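# Seat the sieve basket on the juicer's drive spindle

## Task

Set the sieve basket down so it sits seated on the drive spindle inside the juicer's white bowl ring. At the end, neither gripper may be in contact with the basket, and the juicer must stand upright with nothing touching it.

## Robot and tools

Robot: two arms, left_arm and right_arm, each with a two-finger parallel gripper and a wrist camera. The left arm is mounted on the +y side. Base positions in the scene frame are left_arm (-0.004, +0.262, 0) and right_arm (+0.003, -0.339, 0), each turned very slightly about z. The scene frame has its origin at table-top height, midway between the arms. +x points out over the table and +z points up. Image sides do not match arm names.

Frames: every hand pose, target and velocity for an arm, and its wrist camera pose, is given in that arm's own base frame, not the scene frame. To turn a scene point into an arm command, subtract that arm's base offset (and allow for the small yaw). Head cameras and the table use the scene frame. Reported poses can be off by a few centimetres, more at long reach.

Gripper geometry: the fingers point along the gripper's +z axis and spread along its y axis. end_effector_position is the point between the finger pads, about 1 cm short of the tips.

The 16-number row: every motion command uses one flat row of 16 numbers covering both arms, even if one arm stays still. The order is left_arm x, y, z, qw, qx, qy, qz, opening, then right_arm in the same order. x, y, z is an absolute gripper position in metres in that arm's base frame. The quaternion is w first and is an absolute orientation. Opening runs from -1 (closed) to +1 (fully open, 0.094 m).

Holding an arm or orientation: to leave an arm where it is, resend the pose reported in the last result from before it stopped, with the gripper opening you want, on every call. Sending 0 as an opening is a real command to half-close. To hold an orientation steady, repeat the same commanded quaternion in every row rather than copying the measured one, which drifts. Each control step the controller limits orientation change to 40 degrees from the measured orientation, so big turns may need several calls.

execute_actions(actions, cameras):
- actions is a list of actions. Each action is a list of up to 15 rows, one per 1/30 s step. A short action repeats its last row.
- A target more than 0.6 m from the gripper's current position along any of its axes makes the action refused for both arms.
- cameras: names, ["all"], or []. By default you get images only with an empty actions list.
- An empty actions list returns full state and images.

move(target, speed, blend, opening_speed, grip_force, blocking, cameras): drives both grippers along straight lines.
- target: one 16-number row, or a list of up to 15 rows visited in order. These are absolute poses, with no 0.6 m limit.
- speed: m/s from 0.002 to 4.3 (default 0.25). It can be one number or one per target. Rotation is capped at twice this value in rad/s.
- blend: a corner-rounding radius in metres, used with lists. 0 means stop at each target.
- opening_speed: how fast the opening changes, in units per second on the -1..1 scale, minimum 0.2. Use it to close gently.
- grip_force: newtons per pad, from 10 to 50. Give one number or one per arm. The setting persists; lower values close slowly.
- blocking=false returns after about 0.5 s while the motion continues, and a new move replaces it.
- Paths do not avoid obstacles or the other arm, and the whole move is capped at 10 s.
- Avoid paths that pass near an arm's own base.
- Faster moves lag more and hit harder.
- Aiming past a contact point presses harder.

How a move ends: the result adds a move: line with the ending (done, off_target, moving, held, fault) and any limits (paced = clipped, held = steps withheld). done means the arm is at rest within 10 mm and 2 degrees of its target. Neither done nor off_target tells you whether the gripper is touching something.

Other tools:
- wait(seconds 0-10, cameras): lets time pass while holding the commands already sent; it returns early if a move ends.
- stop(cameras): brakes a running move.
- zoom_image(camera, region [x0,y0,x1,y1] in pixels, at most 504x504): enlarges part of the newest image from cam_head_left, cam_head_right, cam_left_wrist or cam_right_wrist.
- read_manual(section "licences"): returns licence texts only.
- finished_scene(scene 1-3): ends the scene for good, and the goal must hold with the robot hands-off. After ending scene 1, make no further call in that reply.

Result lines:
- end_effector_position and end_effector_quat_wxyz give each hand's pose.
- Hand target is where the controller is currently steering.
- Tool commands are the current openings.
- grip_measured is the finger opening on the -1..1 scale. It reads slightly wide when empty and narrower than a firmly squeezed part.
- grip_effort_nm is the gripper motor effort; negative means closing. It is noisy and biased.
- Joint torques are the drive outputs in joint order. They include gravity, so they are never zero, and joints 3 and 4 wrap at ±28 N m.
- Joint velocities may read "within noise".
- MOTOR HOT warns of heating; 100 °C triggers an OVER-TEMPERATURE FAULT and the arm drops.
- A gripper can rest a few cm off its command because of friction or weight; that alone does not mean contact.

Cameras:
- Head cameras are cam_head_left and cam_head_right (896x504), in the scene frame.
- Wrist cameras are cam_left_wrist and cam_right_wrist, in their arm's base frame.
- Calibration figures are approximate.

A workable order:
1. Look at the scene.
2. Approach the basket from above, open.
3. Close with moderate force and opening_speed.
4. Lift clear.
5. Carry the basket over the spindle and lower it slowly, centred and level, until it seats.
6. Open the gripper.
7. Withdraw straight up without brushing the basket or juicer.
8. Check with cameras, then call finished_scene.

Avoid:
- dropping the basket or releasing it while it moves
- fast impacts with the table or juicer
- knocking the juicer over or leaving a hand on it
- anything leaving the table
- the two grippers or arms touching each other
- holding arms outstretched or pushing against unreachable poses, which overheats motors

Loose objects may occasionally get nudged by outside disturbances.

Each tool is called after "Emit:" by a JSON object that holds its "fn" and its "kwargs", one argument or row to a line.

## Session

Emit:
{"fn": "execute_actions", "kwargs": {
  "actions": []
}}

Scene clock: 0.00 s.
left_arm: end_effector_position=(+0.5948, +0.5834, +0.1853) grip_measured=+1.000 grip_effort_nm=n/a end_effector_quat_wxyz=(-0.387, +0.577, -0.334, -0.637) | right_arm: end_effector_position=(+0.3390, -0.3504, +0.2441) grip_measured=+1.000 grip_effort_nm=n/a end_effector_quat_wxyz=(+0.340, -0.036, +0.940, +0.004)
Joint positions: left_arm=[0.568 2.754 2.469 1.308 -1.442 0.998 0.094] | right_arm=[-1.001 1.385 1.204 -0.997 -0.589 -0.957 0.094]
Joint velocities: within noise
Joint torques (N m): no reading
Motor temperatures (°C): left_arm=[26 33 27 26 25 26 28] | right_arm=[30 31 26 25 29 26 25]
Heat: left arm: hottest shoulder 33 °C; right arm: hottest shoulder 31 °C.
Hand target: left_arm +0.5953, +0.5837, +0.1941; -0.394, +0.581, -0.326, -0.633 | right_arm +0.3433, -0.3572, +0.2589; +0.348, -0.041, +0.936, -0.009
Tool commands: left_gripper/opening=+1.0 right_gripper/opening=+1.0

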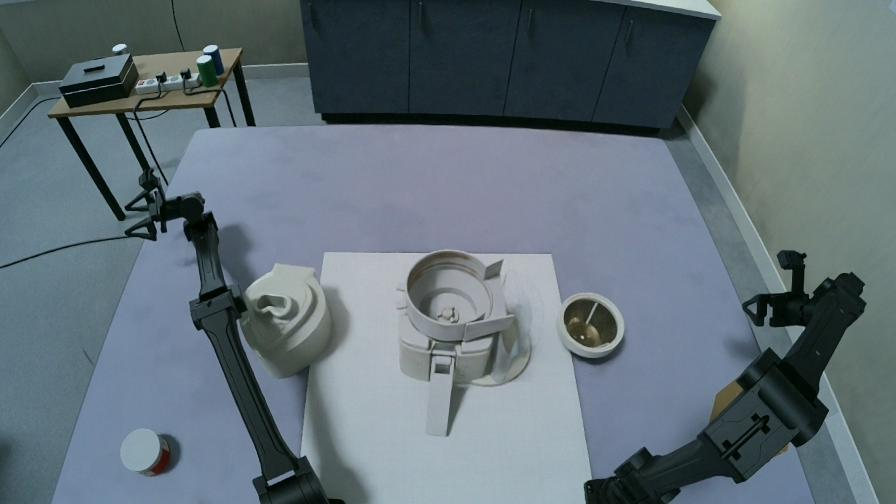

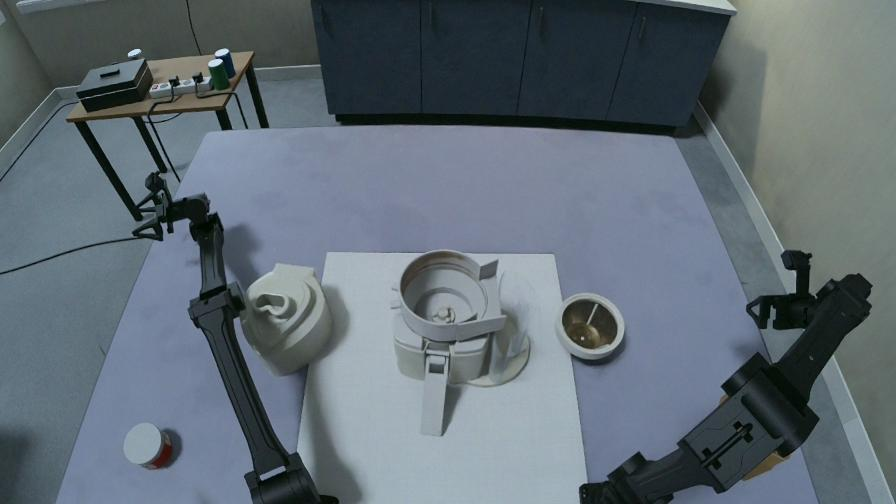

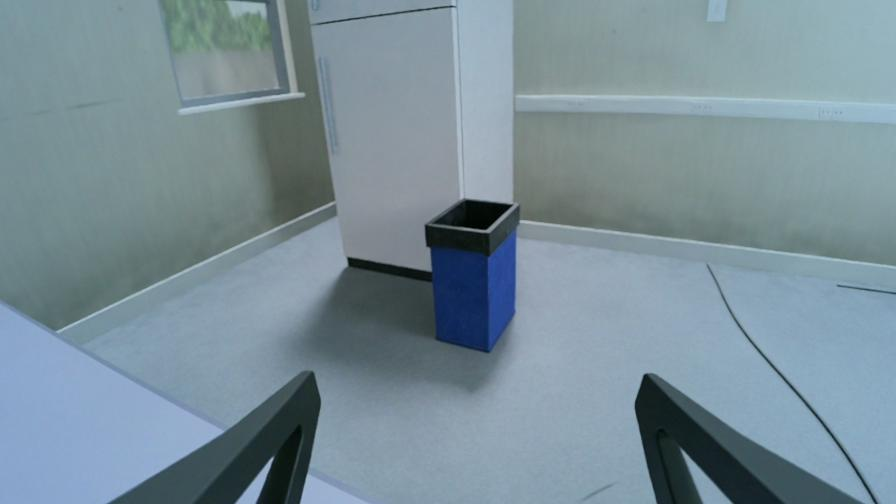

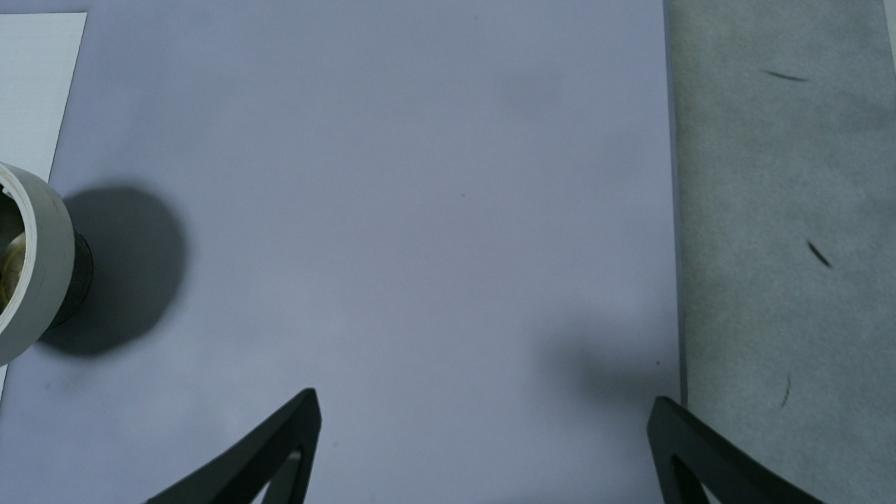

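Emit:
{"fn": "zoom_image", "kwargs": {
  "camera": "cam_head_left",
  "region": [380, 230, 640, 400]
}}

Emit:
{"fn": "zoom_image", "kwargs": {
  "camera": "cam_head_right",
  "region": [380, 230, 640, 400]
}}

Scaled by 1.938 from the camera's 896x504 image, which has a finer 1280x720 frame.

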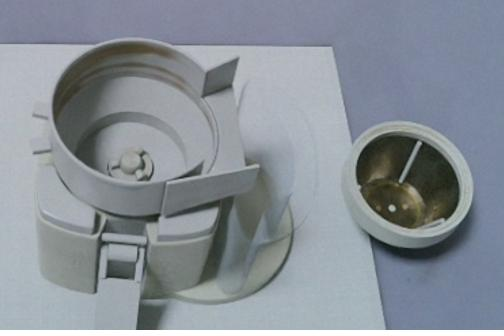

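Scaled by 1.938 from the camera's 896x504 image, which has a finer 1280x720 frame.

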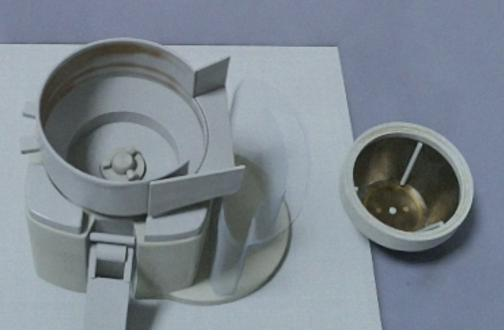

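Emit:
{"fn": "move", "kwargs": {
  "target": [0.5948,0.5834,0.1853,-0.387,0.577,-0.334,-0.637,1,0.36,-0.01,0.34,0.34,0,0.94,0,1],
  "cameras": ["cam_right_wrist","cam_head_left"],
  "speed": 0.4
}}

Scene clock: 32.07 s.
left_arm: end_effector_position=(+0.5948, +0.5834, +0.1853) grip_measured=+1.000 grip_effort_nm=0.02 end_effector_quat_wxyz=(-0.387, +0.577, -0.334, -0.637) | right_arm: end_effector_position=(+0.3583, -0.0139, +0.3339) grip_measured=+1.000 grip_effort_nm=0.00 end_effector_quat_wxyz=(+0.340, -0.001, +0.940, -0.003)
Joint positions: left_arm=[0.568 2.754 2.469 1.308 -1.442 0.998 0.094] | right_arm=[-0.051 0.851 1.021 -1.046 -0.028 -0.043 0.094]
Joint torques (N m): left_arm=[1.55 -27.75 9.87 0.73 0.63 0] | right_arm=[0.56 -2.61 12.38 1.52 0.12 0.09]
Motor temperatures (°C): left_arm=[26 36 34 26 26 26 28] | right_arm=[30 31 34 24 29 25 25]
Heat: left arm: hottest shoulder 36 °C; right arm: hottest elbow 34 °C.
Hand target: left_arm +0.5947, +0.5835, +0.1852; -0.387, +0.577, -0.334, -0.637 | right_arm +0.3600, -0.0100, +0.3399; +0.340, +0.000, +0.940, +0.000
Off the commanded pose: left_arm 0.000 m, 0 deg | right_arm 0.007 m, 0 deg.
move: done
camera_calibration:
cam_right_wrist: T_world_to_cam=[[0.0278938, -0.999044, -0.0336563, -0.00118888], [-0.978945, -0.0204907, -0.203093, 0.467711], [0.202209, 0.0386127, -0.978581, 0.371533], [0, 0, 0, 1]] pos_world=[0.382769, -0.00594989, 0.458524]
Images, in order (width x height): cam_head_left 896x504, cam_right_wrist 896x504.

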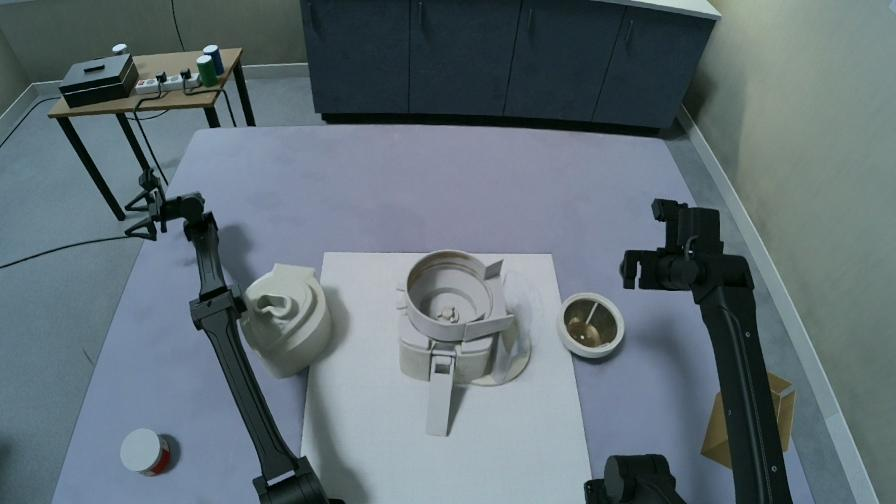

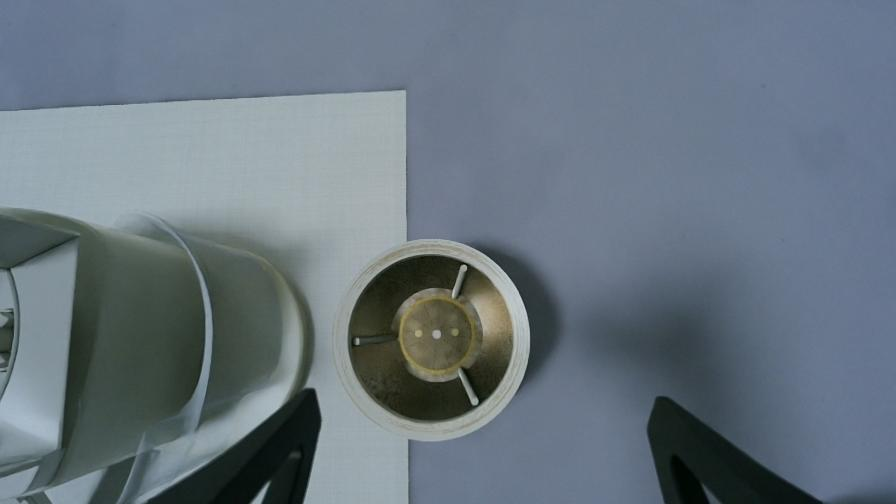

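Emit:
{"fn": "move", "kwargs": {
  "target": [0.5948,0.5834,0.1853,-0.387,0.577,-0.334,-0.637,1,0.35,0.345,0.43,0.34,0,0.94,0,1],
  "cameras": ["cam_right_wrist"],
  "speed": 0.4
}}

Emit:
{"fn": "zoom_image", "kwargs": {
  "camera": "cam_right_wrist",
  "region": [250, 60, 650, 460]
}}

Scene clock: 47.93 s.
left_arm: end_effector_position=(+0.5948, +0.5834, +0.1853) grip_measured=+1.000 grip_effort_nm=0.02 end_effector_quat_wxyz=(-0.387, +0.577, -0.334, -0.637) | right_arm: end_effector_position=(+0.3446, +0.3385, +0.4015) grip_measured=+1.000 grip_effort_nm=0.00 end_effector_quat_wxyz=(+0.326, -0.014, +0.945, -0.020)
Joint positions: left_arm=[0.568 2.754 2.469 1.308 -1.442 0.998 0.094] | right_arm=[0.967 1.384 1.626 -1.42 0.552 0.826 0.094]
Joint torques (N m): left_arm=[1.96 -27.05 10.07 0.88 0.65 -0.04] | right_arm=[-0.5 -8.94 15.99 0.96 0.55 0.1]
Heat: left arm: hottest shoulder 38 °C; right arm: hottest elbow 37 °C.
Hand target: left_arm +0.5947, +0.5835, +0.1852; -0.387, +0.577, -0.334, -0.637 | right_arm +0.3490, +0.3438, +0.4294; +0.340, +0.000, +0.940, +0.001
Off the commanded pose: left_arm 0.000 m, 0 deg | right_arm 0.030 m, 3 deg.
move: off_target (right_arm)
camera_calibration:
cam_right_wrist: T_world_to_cam=[[0.0400706, -0.999178, 0.00618766, 0.333365], [-0.984313, -0.0405379, -0.171709, 0.471233], [0.171819, 0.000789907, -0.985128, 0.452698], [0, 0, 0, 1]] pos_world=[0.372701, 0.351836, 0.524818]
Images, in order (width x height): cam_right_wrist 896x504.

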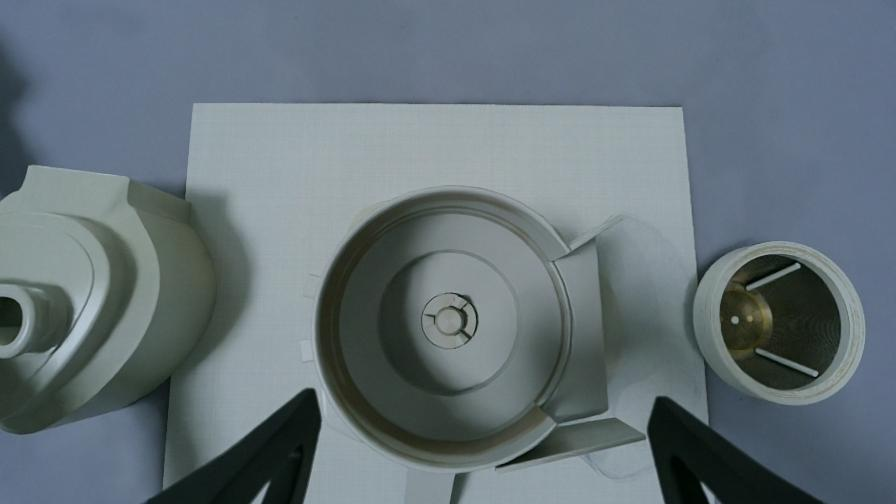

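Scaled by 1.260 from the camera's 896x504 image, which has a finer 1280x720 frame.

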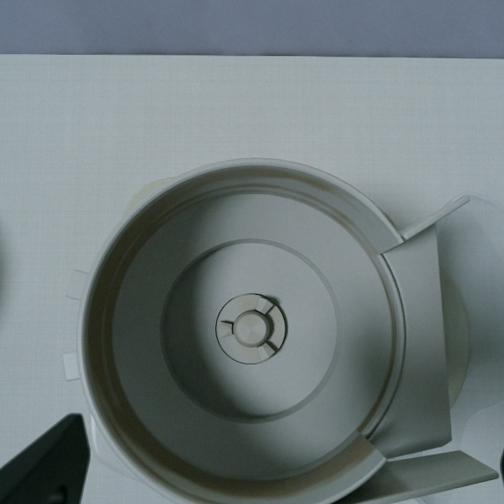

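Emit:
{"fn": "move", "kwargs": {
  "target": [
    [0.5948,0.5834,0.1853,-0.387,0.577,-0.334,-0.637,1,0.38,0.0,0.38,0.34,0,0.94,0,1],
    [0.5948,0.5834,0.1853,-0.387,0.577,-0.334,-0.637,1,0.383,-0.054,0.25,0,0,1,0,0.2]
  ],
  "blend": 0.05,
  "cameras": ["cam_right_wrist","cam_head_left"],
  "speed": 0.4
}}

Emit:
{"fn": "zoom_image", "kwargs": {
  "camera": "cam_right_wrist",
  "region": [200, 50, 700, 500]
}}

Scene clock: 65.60 s.
left_arm: end_effector_position=(+0.5948, +0.5834, +0.1853) grip_measured=+1.000 grip_effort_nm=0.02 end_effector_quat_wxyz=(-0.387, +0.577, -0.334, -0.637) | right_arm: end_effector_position=(+0.3673, -0.0478, +0.2234) grip_measured=+0.203 grip_effort_nm=-0.08 end_effector_quat_wxyz=(-0.028, +0.001, +1.000, +0.004)
Joint positions: left_arm=[0.568 2.754 2.469 1.308 -1.442 0.998 0.094] | right_arm=[-0.129 1.35 1.235 -1.513 -0.002 -0.126 0.056]
Joint torques (N m): left_arm=[0.85 -27.16 9.68 0.61 0.61 0] | right_arm=[-1.32 -8.64 14.84 0.12 0.12 -0.19]
Motor temperatures (°C): left_arm=[26 40 36 26 26 26 28] | right_arm=[29 32 42 24 29 25 25]
Heat: left arm: hottest shoulder 40 °C; right arm: hottest elbow 42 °C.
Hand target: left_arm +0.5947, +0.5835, +0.1852; -0.387, +0.577, -0.334, -0.637 | right_arm +0.3816, -0.0537, +0.2498; +0.000, +0.000, +1.000, +0.000
Off the commanded pose: left_arm 0.000 m, 0 deg | right_arm 0.032 m, 3 deg.
move: off_target (right_arm); target 2's new opening was sent with right_arm's hand 0.031 m and 3 deg from that target
camera_calibration:
cam_right_wrist: T_world_to_cam=[[-0.00923053, -0.998315, -0.0572856, -0.0201032], [-0.854019, -0.0219297, 0.519779, 0.245971], [-0.520159, 0.0537208, -0.852378, 0.500786], [0, 0, 0, 1]] pos_world=[0.470367, -0.0415779, 0.297857]
Images, in order (width x height): cam_head_left 896x504, cam_right_wrist 896x504.

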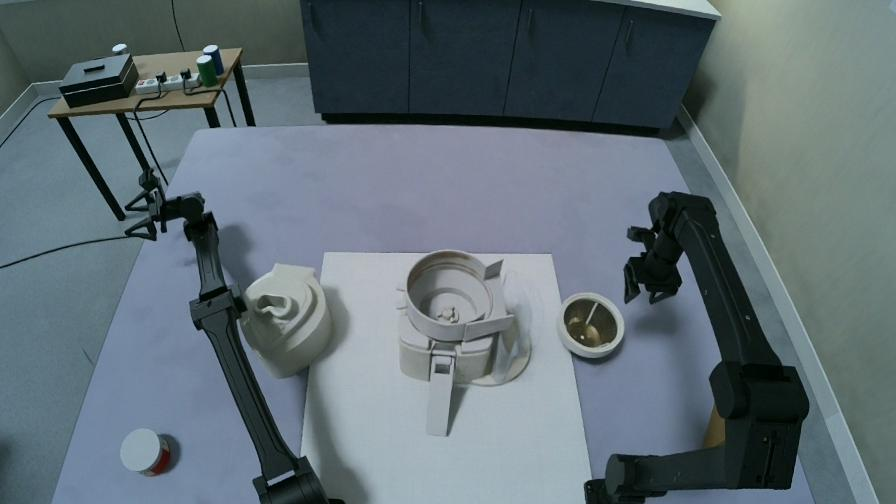

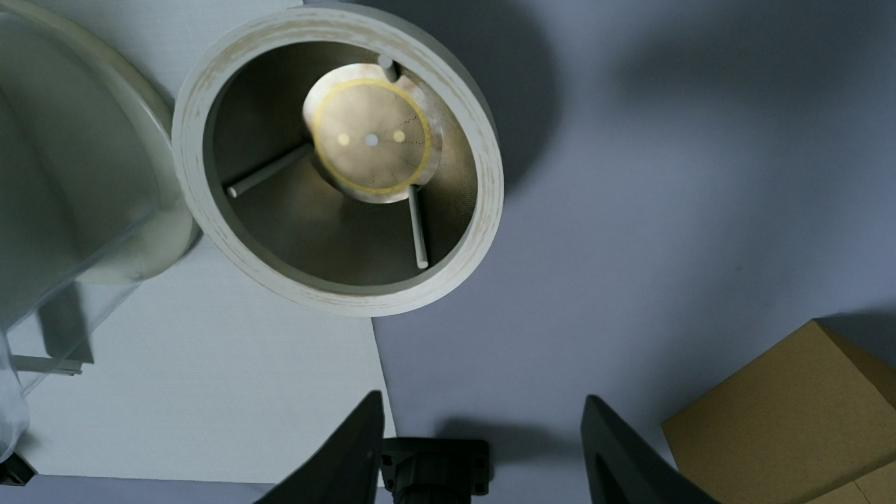

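Scaled by 1.008 from the camera's 896x504 image, which has a finer 1280x720 frame.

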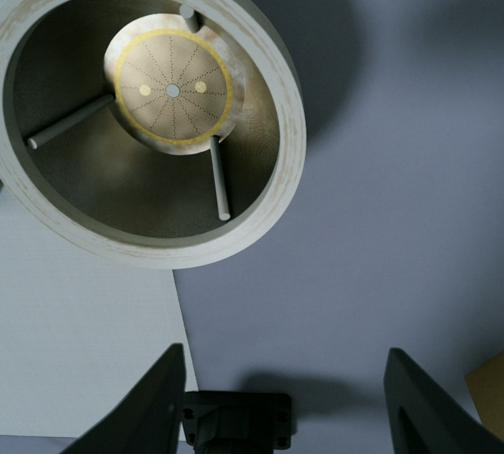

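Emit:
{"fn": "move", "kwargs": {
  "target": [0.5948,0.5834,0.1853,-0.387,0.577,-0.334,-0.637,1,0.411,-0.056,0.165,0,0,1,0,0.2],
  "cameras": ["cam_right_wrist","cam_head_left"],
  "speed": 0.3
}}

Emit:
{"fn": "zoom_image", "kwargs": {
  "camera": "cam_head_left",
  "region": [500, 200, 800, 400]
}}

Scene clock: 78.00 s.
left_arm: end_effector_position=(+0.5948, +0.5834, +0.1853) grip_measured=+1.000 grip_effort_nm=0.02 end_effector_quat_wxyz=(-0.387, +0.577, -0.334, -0.637) | right_arm: end_effector_position=(+0.4096, -0.0534, +0.1654) grip_measured=+0.202 grip_effort_nm=-0.08 end_effector_quat_wxyz=(-0.007, +0.001, +1.000, +0.001)
Joint positions: left_arm=[0.568 2.754 2.469 1.308 -1.442 0.998 0.094] | right_arm=[-0.129 1.462 1.194 -1.317 -0.001 -0.126 0.056]
Joint torques (N m): left_arm=[1.2 -26.58 9.87 0.58 0.63 -0.03] | right_arm=[-1.08 -10.46 8.62 1.32 0.09 -0.16]
Heat: left arm: hottest shoulder 41 °C; right arm: hottest elbow 41 °C.
Hand target: left_arm +0.5947, +0.5835, +0.1852; -0.387, +0.577, -0.334, -0.637 | right_arm +0.4110, -0.0560, +0.1651; +0.000, +0.000, +1.000, +0.000
Off the commanded pose: left_arm 0.000 m, 0 deg | right_arm 0.003 m, 1 deg.
move: done
camera_calibration:
cam_right_wrist: T_world_to_cam=[[-0.00690967, -0.998645, -0.0515794, -0.0304913], [-0.875792, -0.0188519, 0.482321, 0.327381], [-0.482639, 0.0485055, -0.874475, 0.461637], [0, 0, 0, 1]] pos_world=[0.509311, -0.0466701, 0.244214]
Images, in order (width x height): cam_head_left 896x504, cam_right_wrist 896x504.

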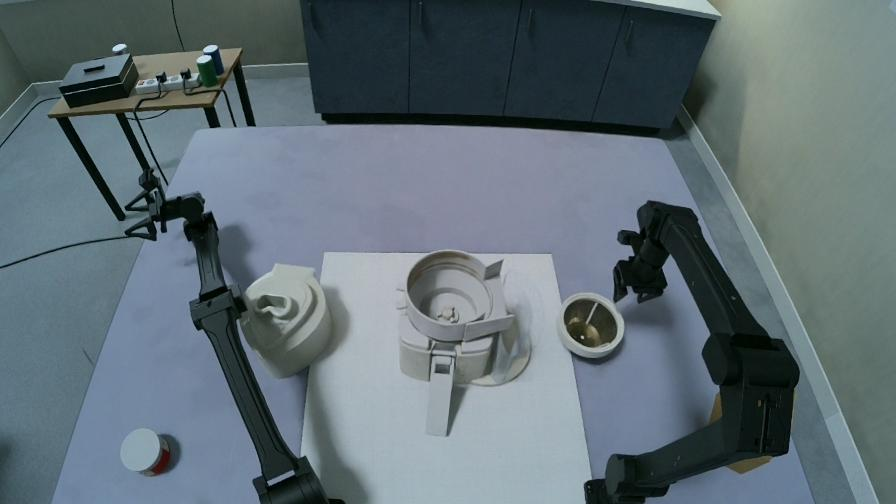

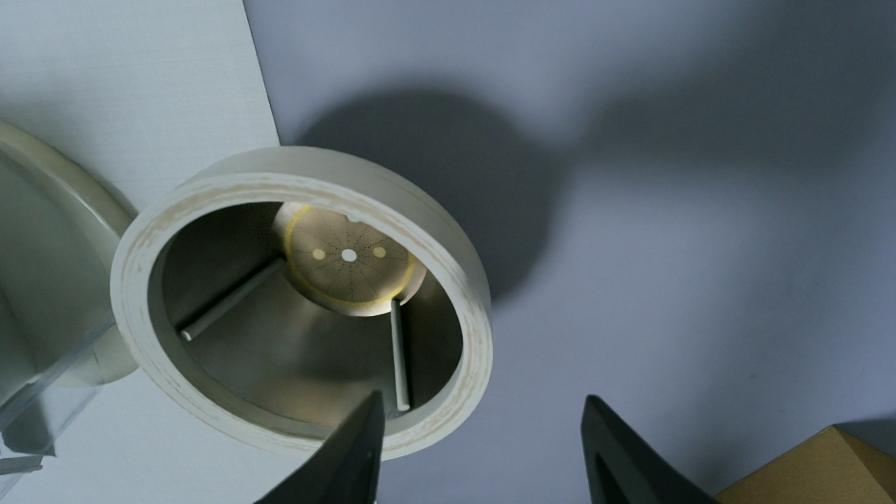

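Scaled by 1.680 from the camera's 896x504 image, which has a finer 1280x720 frame.

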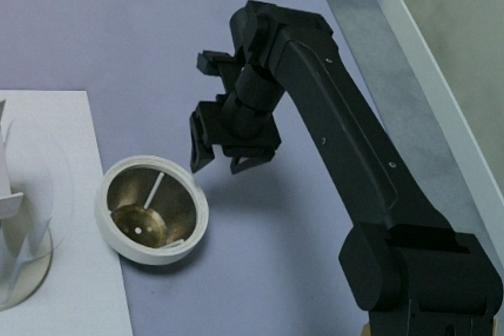

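Emit:
{"fn": "move", "kwargs": {
  "target": [
    [0.5948,0.5834,0.1853,-0.387,0.577,-0.334,-0.637,1,0.398,-0.052,0.15,0,0,1,0,0.2],
    [0.5948,0.5834,0.1853,-0.387,0.577,-0.334,-0.637,1,0.398,-0.052,0.116,0,0,1,0,0.2]
  ],
  "cameras": ["cam_right_wrist","cam_head_left"],
  "speed": 0.15
}}

Emit:
{"fn": "zoom_image", "kwargs": {
  "camera": "cam_head_left",
  "region": [500, 200, 800, 400]
}}

Scene clock: 87.70 s.
left_arm: end_effector_position=(+0.5948, +0.5834, +0.1853) grip_measured=+1.000 grip_effort_nm=0.02 end_effector_quat_wxyz=(-0.387, +0.577, -0.334, -0.637) | right_arm: end_effector_position=(+0.3987, -0.0520, +0.1228) grip_measured=+0.202 grip_effort_nm=-0.08 end_effector_quat_wxyz=(+0.002, +0.001, +1.000, +0.000)
Joint positions: left_arm=[0.568 2.754 2.469 1.308 -1.442 0.998 0.094] | right_arm=[-0.129 1.459 1.074 -1.181 -0.001 -0.126 0.056]
Joint torques (N m): left_arm=[2.26 -26.81 10.02 0.65 0.66 -0.01] | right_arm=[-0.09 -9.17 7.79 1.33 0.05 -0.11]
Heat: left arm: hottest shoulder 42 °C; right arm: hottest elbow 41 °C.
Hand target: left_arm +0.5947, +0.5835, +0.1852; -0.387, +0.577, -0.334, -0.637 | right_arm +0.3979, -0.0520, +0.1161; +0.000, +0.000, +1.000, +0.000
Off the commanded pose: left_arm 0.000 m, 0 deg | right_arm 0.007 m, 0 deg.
move: done
camera_calibration:
cam_right_wrist: T_world_to_cam=[[-0.00595398, -0.998758, -0.0494572, -0.031995], [-0.884062, -0.0178563, 0.467027, 0.343688], [-0.467331, 0.0465039, -0.882859, 0.413918], [0, 0, 0, 1]] pos_world=[0.497088, -0.0450671, 0.203337]
Images, in order (width x height): cam_head_left 896x504, cam_right_wrist 896x504.

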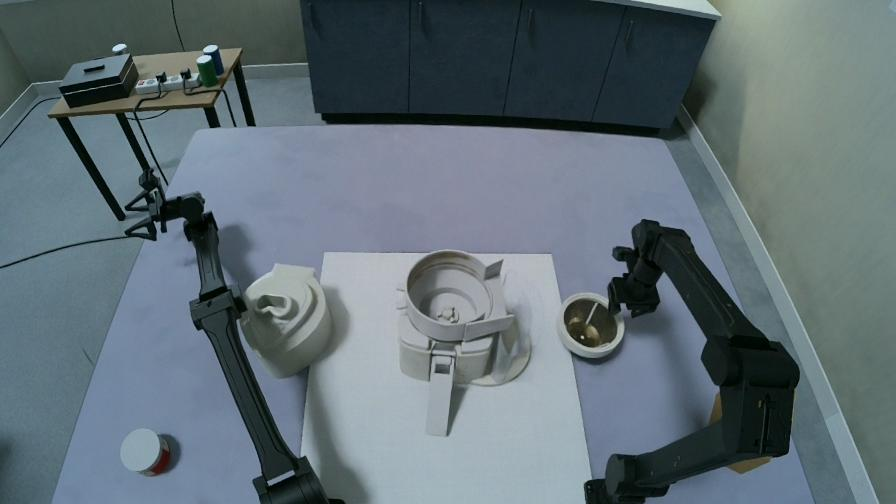

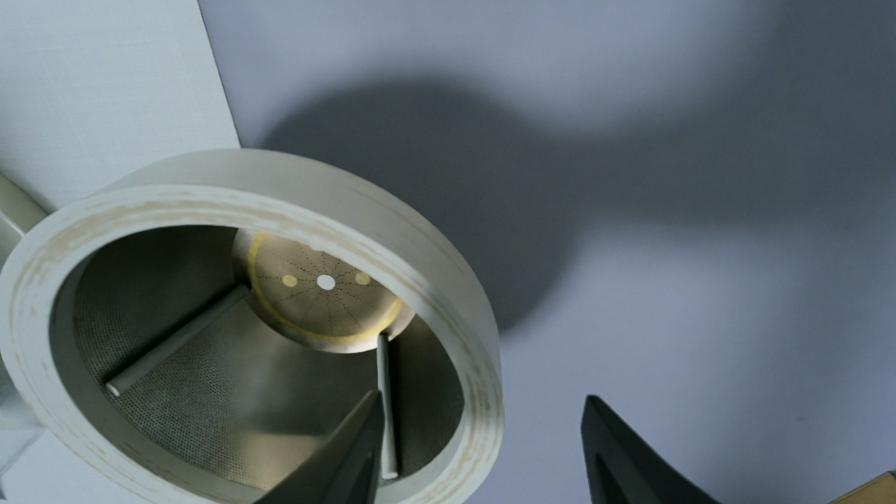

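Scaled by 1.680 from the camera's 896x504 image, which has a finer 1280x720 frame.

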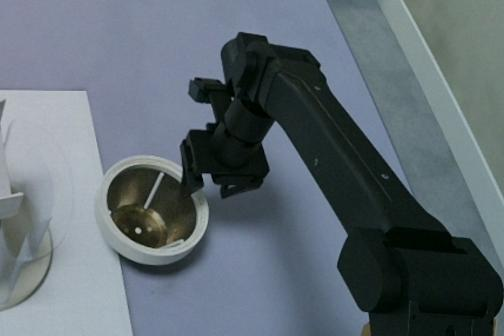

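Emit:
{"fn": "move", "kwargs": {
  "target": [0.5948,0.5834,0.1853,-0.387,0.577,-0.334,-0.637,1,0.398,-0.050,0.081,0,0,1,0,0.2],
  "cameras": ["cam_right_wrist","cam_head_left"],
  "speed": 0.1
}}

Emit:
{"fn": "zoom_image", "kwargs": {
  "camera": "cam_head_left",
  "region": [550, 250, 700, 370]
}}

Scene clock: 93.27 s.
left_arm: end_effector_position=(+0.5948, +0.5834, +0.1853) grip_measured=+1.000 grip_effort_nm=0.02 end_effector_quat_wxyz=(-0.387, +0.577, -0.334, -0.637) | right_arm: end_effector_position=(+0.3986, -0.0520, +0.0866) grip_measured=+0.202 grip_effort_nm=-0.09 end_effector_quat_wxyz=(+0.001, +0.001, +1.000, +0.001)
Joint positions: left_arm=[0.568 2.754 2.469 1.308 -1.442 0.998 0.094] | right_arm=[-0.129 1.503 1.017 -1.084 -0.001 -0.126 0.056]
Joint torques (N m): left_arm=[1.85 -26.4 9.91 0.64 0.6 -0.02] | right_arm=[0.03 -9.47 7.53 1.21 0.06 -0.03]
Heat: left arm: hottest shoulder 43 °C; right arm: hottest elbow 40 °C.
Hand target: left_arm +0.5947, +0.5835, +0.1852; -0.387, +0.577, -0.334, -0.637 | right_arm +0.3979, -0.0500, +0.0811; +0.000, +0.000, +1.000, +0.000
Off the commanded pose: left_arm 0.000 m, 0 deg | right_arm 0.006 m, 0 deg.
move: done
camera_calibration:
cam_right_wrist: T_world_to_cam=[[-0.00613799, -0.998743, -0.0497555, -0.0337587], [-0.882828, -0.0179567, 0.469354, 0.359731], [-0.469657, 0.0468064, -0.881607, 0.382658], [0, 0, 0, 1]] pos_world=[0.497091, -0.0451676, 0.166834]
Images, in order (width x height): cam_head_left 896x504, cam_right_wrist 896x504.

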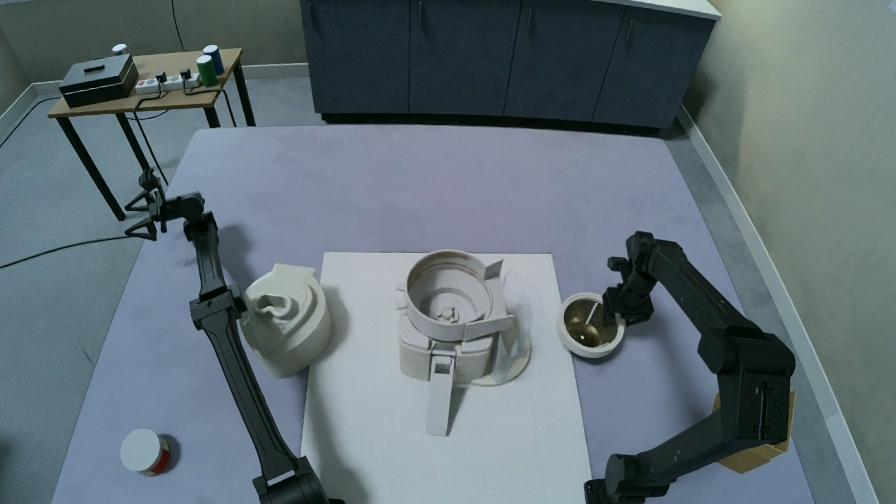

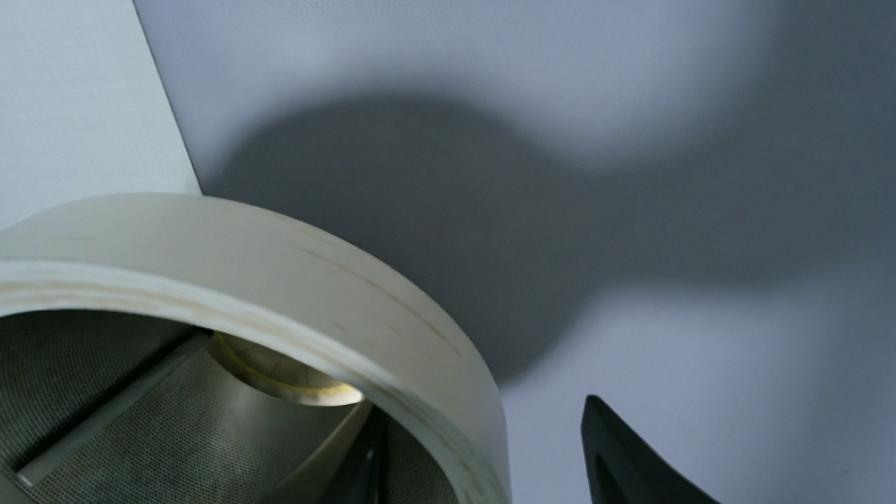

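Scaled by 3.360 from the camera's 896x504 image, which has a finer 1280x720 frame.

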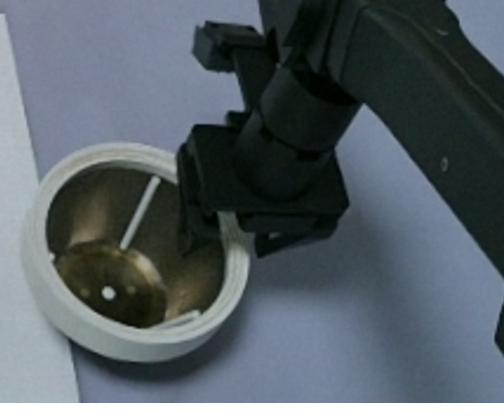

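Emit:
{"fn": "move", "kwargs": {
  "target": [0.5948,0.5834,0.1853,-0.387,0.577,-0.334,-0.637,1,0.398,-0.050,0.081,0,0,1,0,-1],
  "opening_speed": 0.5,
  "cameras": ["cam_right_wrist"]
}}

Scene clock: 101.43 s.
left_arm: end_effector_position=(+0.5948, +0.5834, +0.1853) grip_measured=+1.000 grip_effort_nm=0.02 end_effector_quat_wxyz=(-0.387, +0.577, -0.334, -0.637) | right_arm: end_effector_position=(+0.3988, -0.0510, +0.0878) grip_measured=-0.654 grip_effort_nm=-1.03 end_effector_quat_wxyz=(+0.003, +0.001, +1.000, +0.003)
Joint positions: left_arm=[0.568 2.754 2.469 1.308 -1.442 0.998 0.094] | right_arm=[-0.129 1.5 1.017 -1.084 -0.007 -0.126 0.016]
Joint torques (N m): left_arm=[1.73 -26.87 10.14 0.75 0.63 -0.04] | right_arm=[0.03 -9.35 7.54 1.37 0.25 -0.02]
Heat: left arm: hottest shoulder 43 °C; right arm: hottest elbow 39 °C.
Hand target: left_arm +0.5947, +0.5835, +0.1852; -0.387, +0.577, -0.334, -0.637 | right_arm +0.3978, -0.0500, +0.0811; +0.000, +0.000, +1.000, +0.000
Off the commanded pose: left_arm 0.000 m, 0 deg | right_arm 0.007 m, 0 deg.
move: done
camera_calibration:
cam_right_wrist: T_world_to_cam=[[-0.00595267, -0.998463, -0.0550966, -0.0322661], [-0.8846, -0.0204353, 0.465902, 0.360329], [-0.466312, 0.0515119, -0.883119, 0.382857], [0, 0, 0, 1]] pos_world=[0.497086, -0.0445747, 0.168452]
Images, in order (width x height): cam_right_wrist 896x504.

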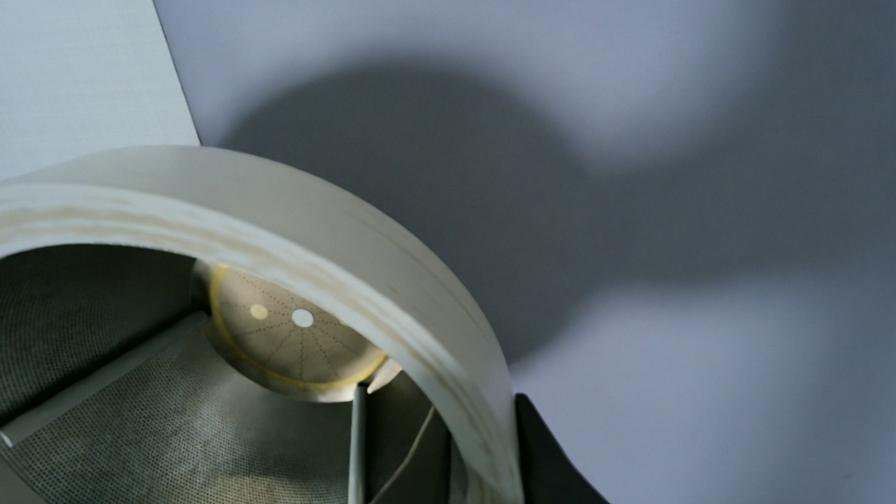

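Emit:
{"fn": "move", "kwargs": {
  "target": [0.5948,0.5834,0.1853,-0.387,0.577,-0.334,-0.637,1,0.398,-0.052,0.35,0,0,1,0,-1],
  "speed": 0.2,
  "cameras": ["all"]
}}

Emit:
{"fn": "zoom_image", "kwargs": {
  "camera": "cam_head_left",
  "region": [500, 130, 800, 330]
}}

Scene clock: 108.33 s.
left_arm: end_effector_position=(+0.5948, +0.5834, +0.1853) grip_measured=+1.000 grip_effort_nm=0.02 end_effector_quat_wxyz=(-0.387, +0.577, -0.334, -0.637) | right_arm: end_effector_position=(+0.3871, -0.0508, +0.3165) grip_measured=-0.681 grip_effort_nm=-1.03 end_effector_quat_wxyz=(+0.003, +0.001, +1.000, -0.001)
Joint positions: left_arm=[0.568 2.754 2.469 1.308 -1.442 0.998 0.094] | right_arm=[-0.129 1.363 1.493 -1.695 0.001 -0.126 0.015]
Joint torques (N m): left_arm=[2.14 -27.11 10.04 0.87 0.65 -0.03] | right_arm=[-0.79 -10.05 15.87 0.12 -0.02 -0.11]
Heat: left arm: hottest shoulder 44 °C; right arm: hottest elbow 38 °C.
Hand target: left_arm +0.5947, +0.5835, +0.1852; -0.387, +0.577, -0.334, -0.637 | right_arm +0.3960, -0.0517, +0.3487; +0.038, +0.000, +0.999, -0.005
Off the commanded pose: left_arm 0.000 m, 0 deg | right_arm 0.035 m, 0 deg.
joint sent to its limit (right arm) — joint 4 (wrist pitch), lower limit. The joint targets are off in orientation, not in position.
move: off_target (right_arm)
camera_calibration:
cam_right_wrist: T_world_to_cam=[[-0.00630587, -0.99886, -0.0473097, -0.0218665], [-0.884856, -0.0164651, 0.465573, 0.243792], [-0.465822, 0.0447981, -0.883744, 0.578983], [0, 0, 0, 1]] pos_world=[0.485286, -0.0437649, 0.397135]

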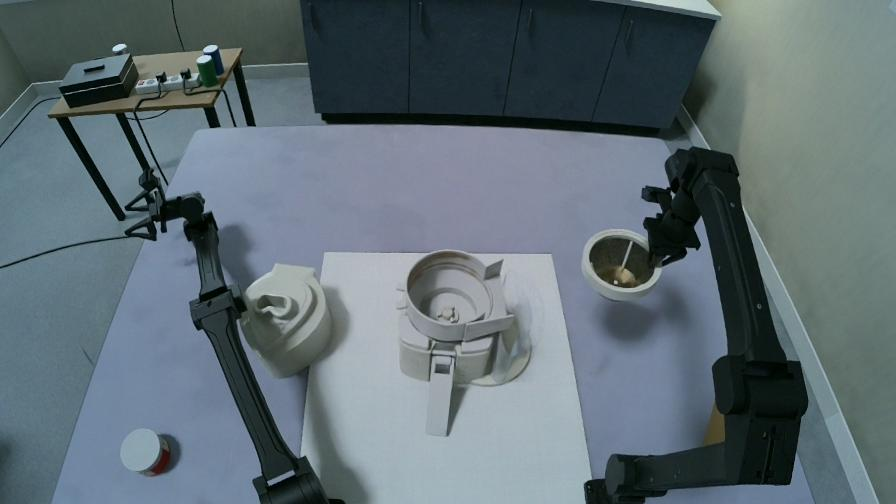

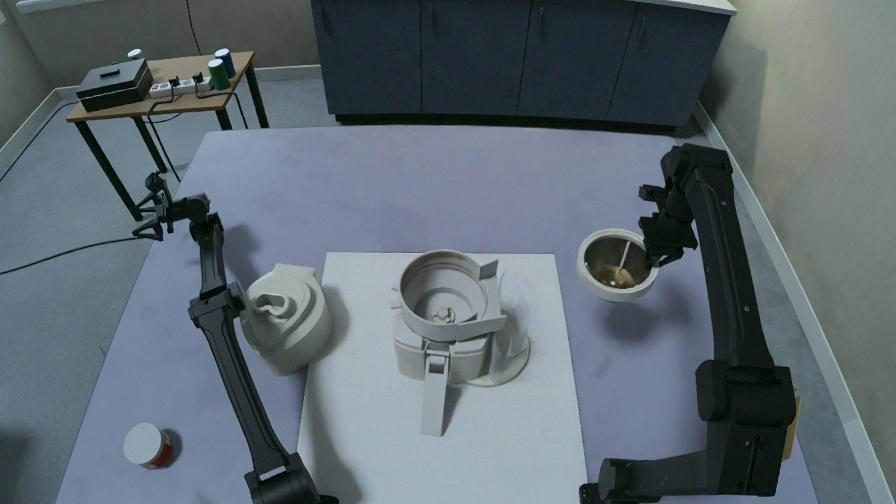

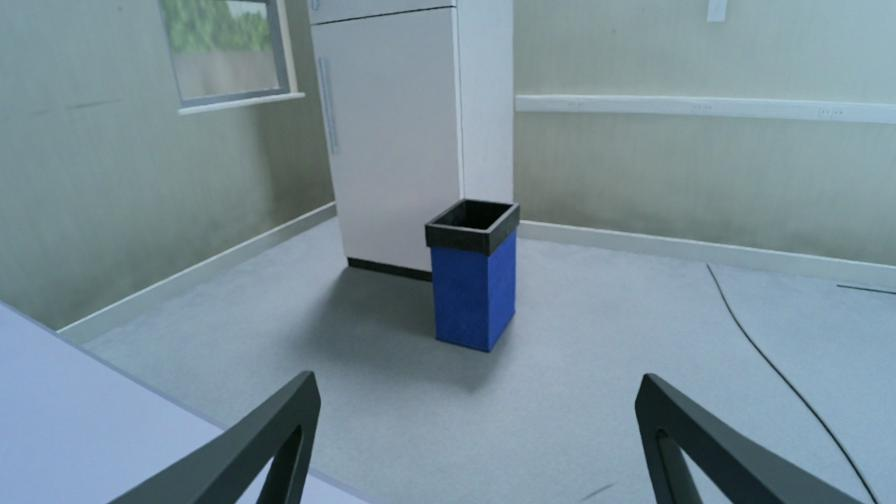

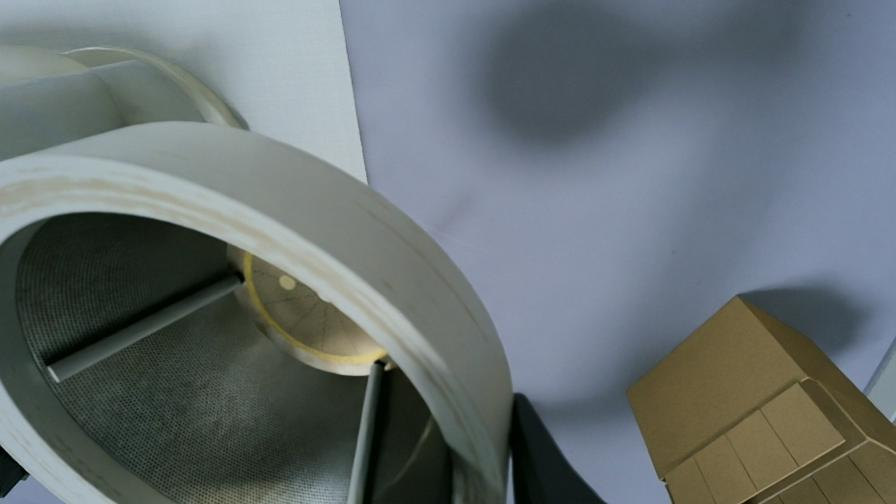

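Scaled by 1.680 from the camera's 896x504 image, which has a finer 1280x720 frame.

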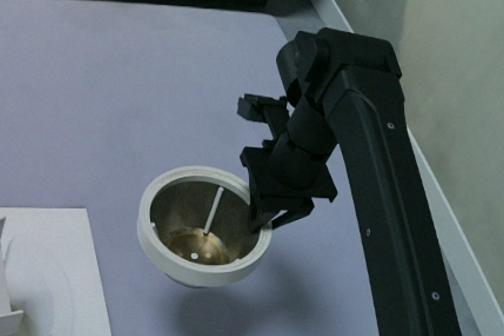

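Emit:
{"fn": "move", "kwargs": {
  "target": [
    [0.5948,0.5834,0.1853,-0.387,0.577,-0.334,-0.637,1,0.42,0.0,0.43,0.13,0,0.991,0,-1],
    [0.5948,0.5834,0.1853,-0.387,0.577,-0.334,-0.637,1,0.43,0.16,0.43,0.09,0,0.996,0,-1]
  ],
  "speed": 0.25,
  "blend": 0.05,
  "cameras": ["cam_head_left","cam_head_right","cam_right_wrist"]
}}

Emit:
{"fn": "zoom_image", "kwargs": {
  "camera": "cam_head_left",
  "region": [380, 180, 680, 400]
}}

Scene clock: 152.63 s.
left_arm: end_effector_position=(+0.5948, +0.5834, +0.1853) grip_measured=+1.000 grip_effort_nm=0.02 end_effector_quat_wxyz=(-0.387, +0.577, -0.334, -0.637) | right_arm: end_effector_position=(+0.4244, +0.1579, +0.3913) grip_measured=-0.681 grip_effort_nm=-1.03 end_effector_quat_wxyz=(+0.101, -0.011, +0.995, +0.003)
Joint positions: left_arm=[0.568 2.754 2.469 1.308 -1.442 0.998 0.094] | right_arm=[0.383 1.448 1.767 -1.698 0.067 0.355 0.015]
Joint torques (N m): left_arm=[2.14 -27.52 9.95 0.79 0.62 -0.05] | right_arm=[-0.15 -11.05 16.43 0.73 0.13 0.05]
Motor temperatures (°C): left_arm=[26 46 38 26 26 26 28] | right_arm=[29 32 44 24 28 25 27]
Heat: left arm: hottest shoulder 46 °C; right arm: hottest elbow 44 °C.
Hand target: left_arm +0.5947, +0.5835, +0.1852; -0.387, +0.577, -0.334, -0.637 | right_arm +0.4277, +0.1591, +0.4285; +0.138, -0.002, +0.990, +0.019
Off the commanded pose: left_arm 0.000 m, 0 deg | right_arm 0.039 m, 2 deg.
joint sent to its limit (right arm) — joint 4 (wrist pitch), lower limit. The joint targets are off in orientation, not in position.
move: off_target (right_arm); blend cut to 0.0496 m at target 1
camera_calibration:
cam_right_wrist: T_world_to_cam=[[0.0281937, -0.998202, -0.0528903, 0.177726], [-0.958154, -0.0420652, 0.283146, 0.351977], [-0.284861, 0.0426941, -0.957617, 0.605558], [0, 0, 0, 1]] pos_world=[0.504738, 0.166358, 0.489632]
Images, in order (width x height): cam_head_left 896x504, cam_head_right 896x504, cam_right_wrist 896x504.

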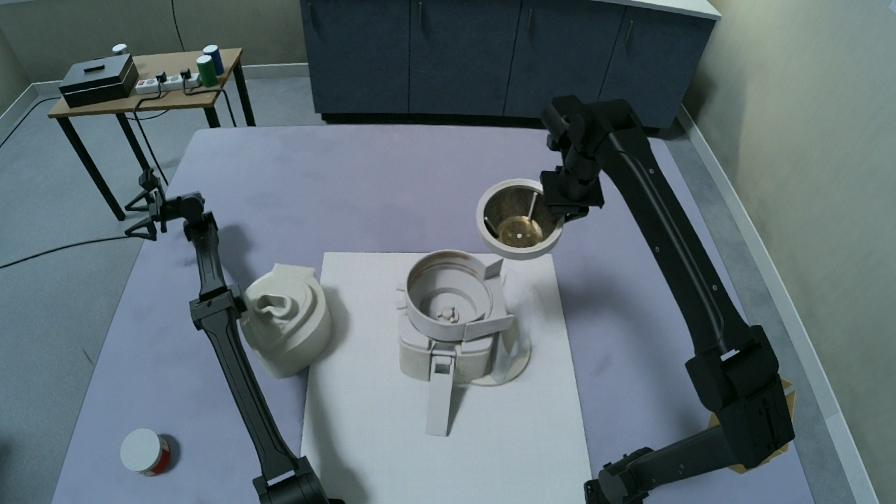

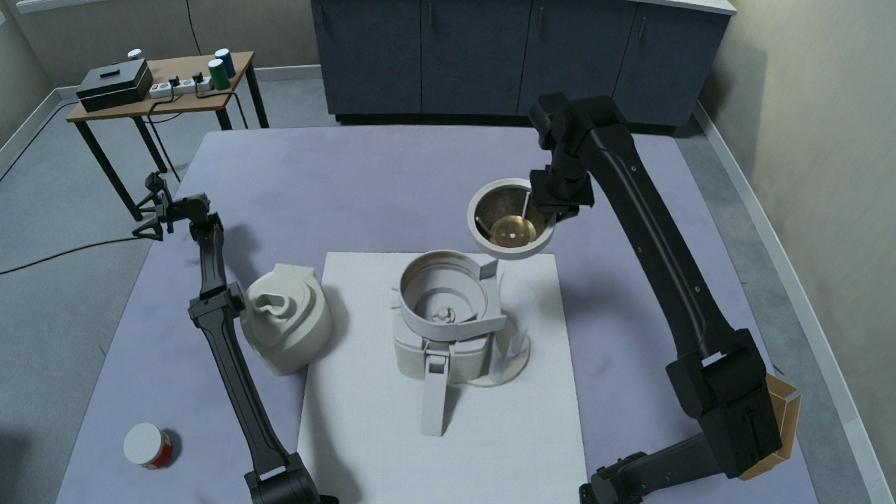

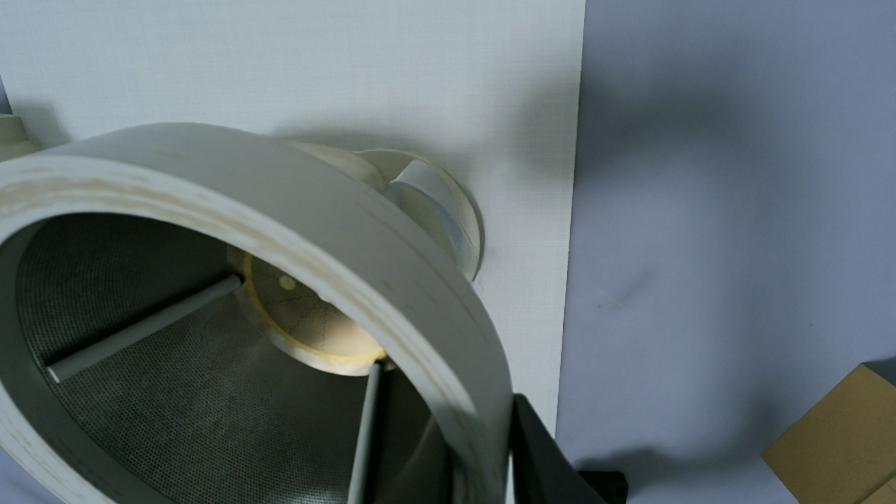

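Scaled by 1.680 from the camera's 896x504 image, which has a finer 1280x720 frame.

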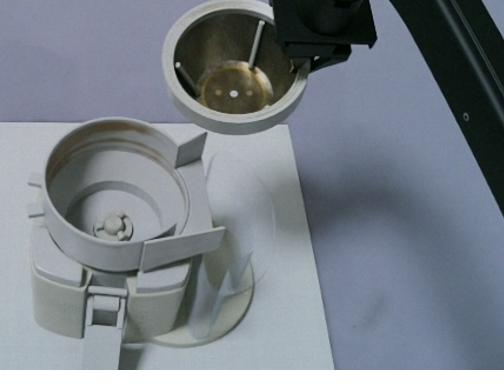

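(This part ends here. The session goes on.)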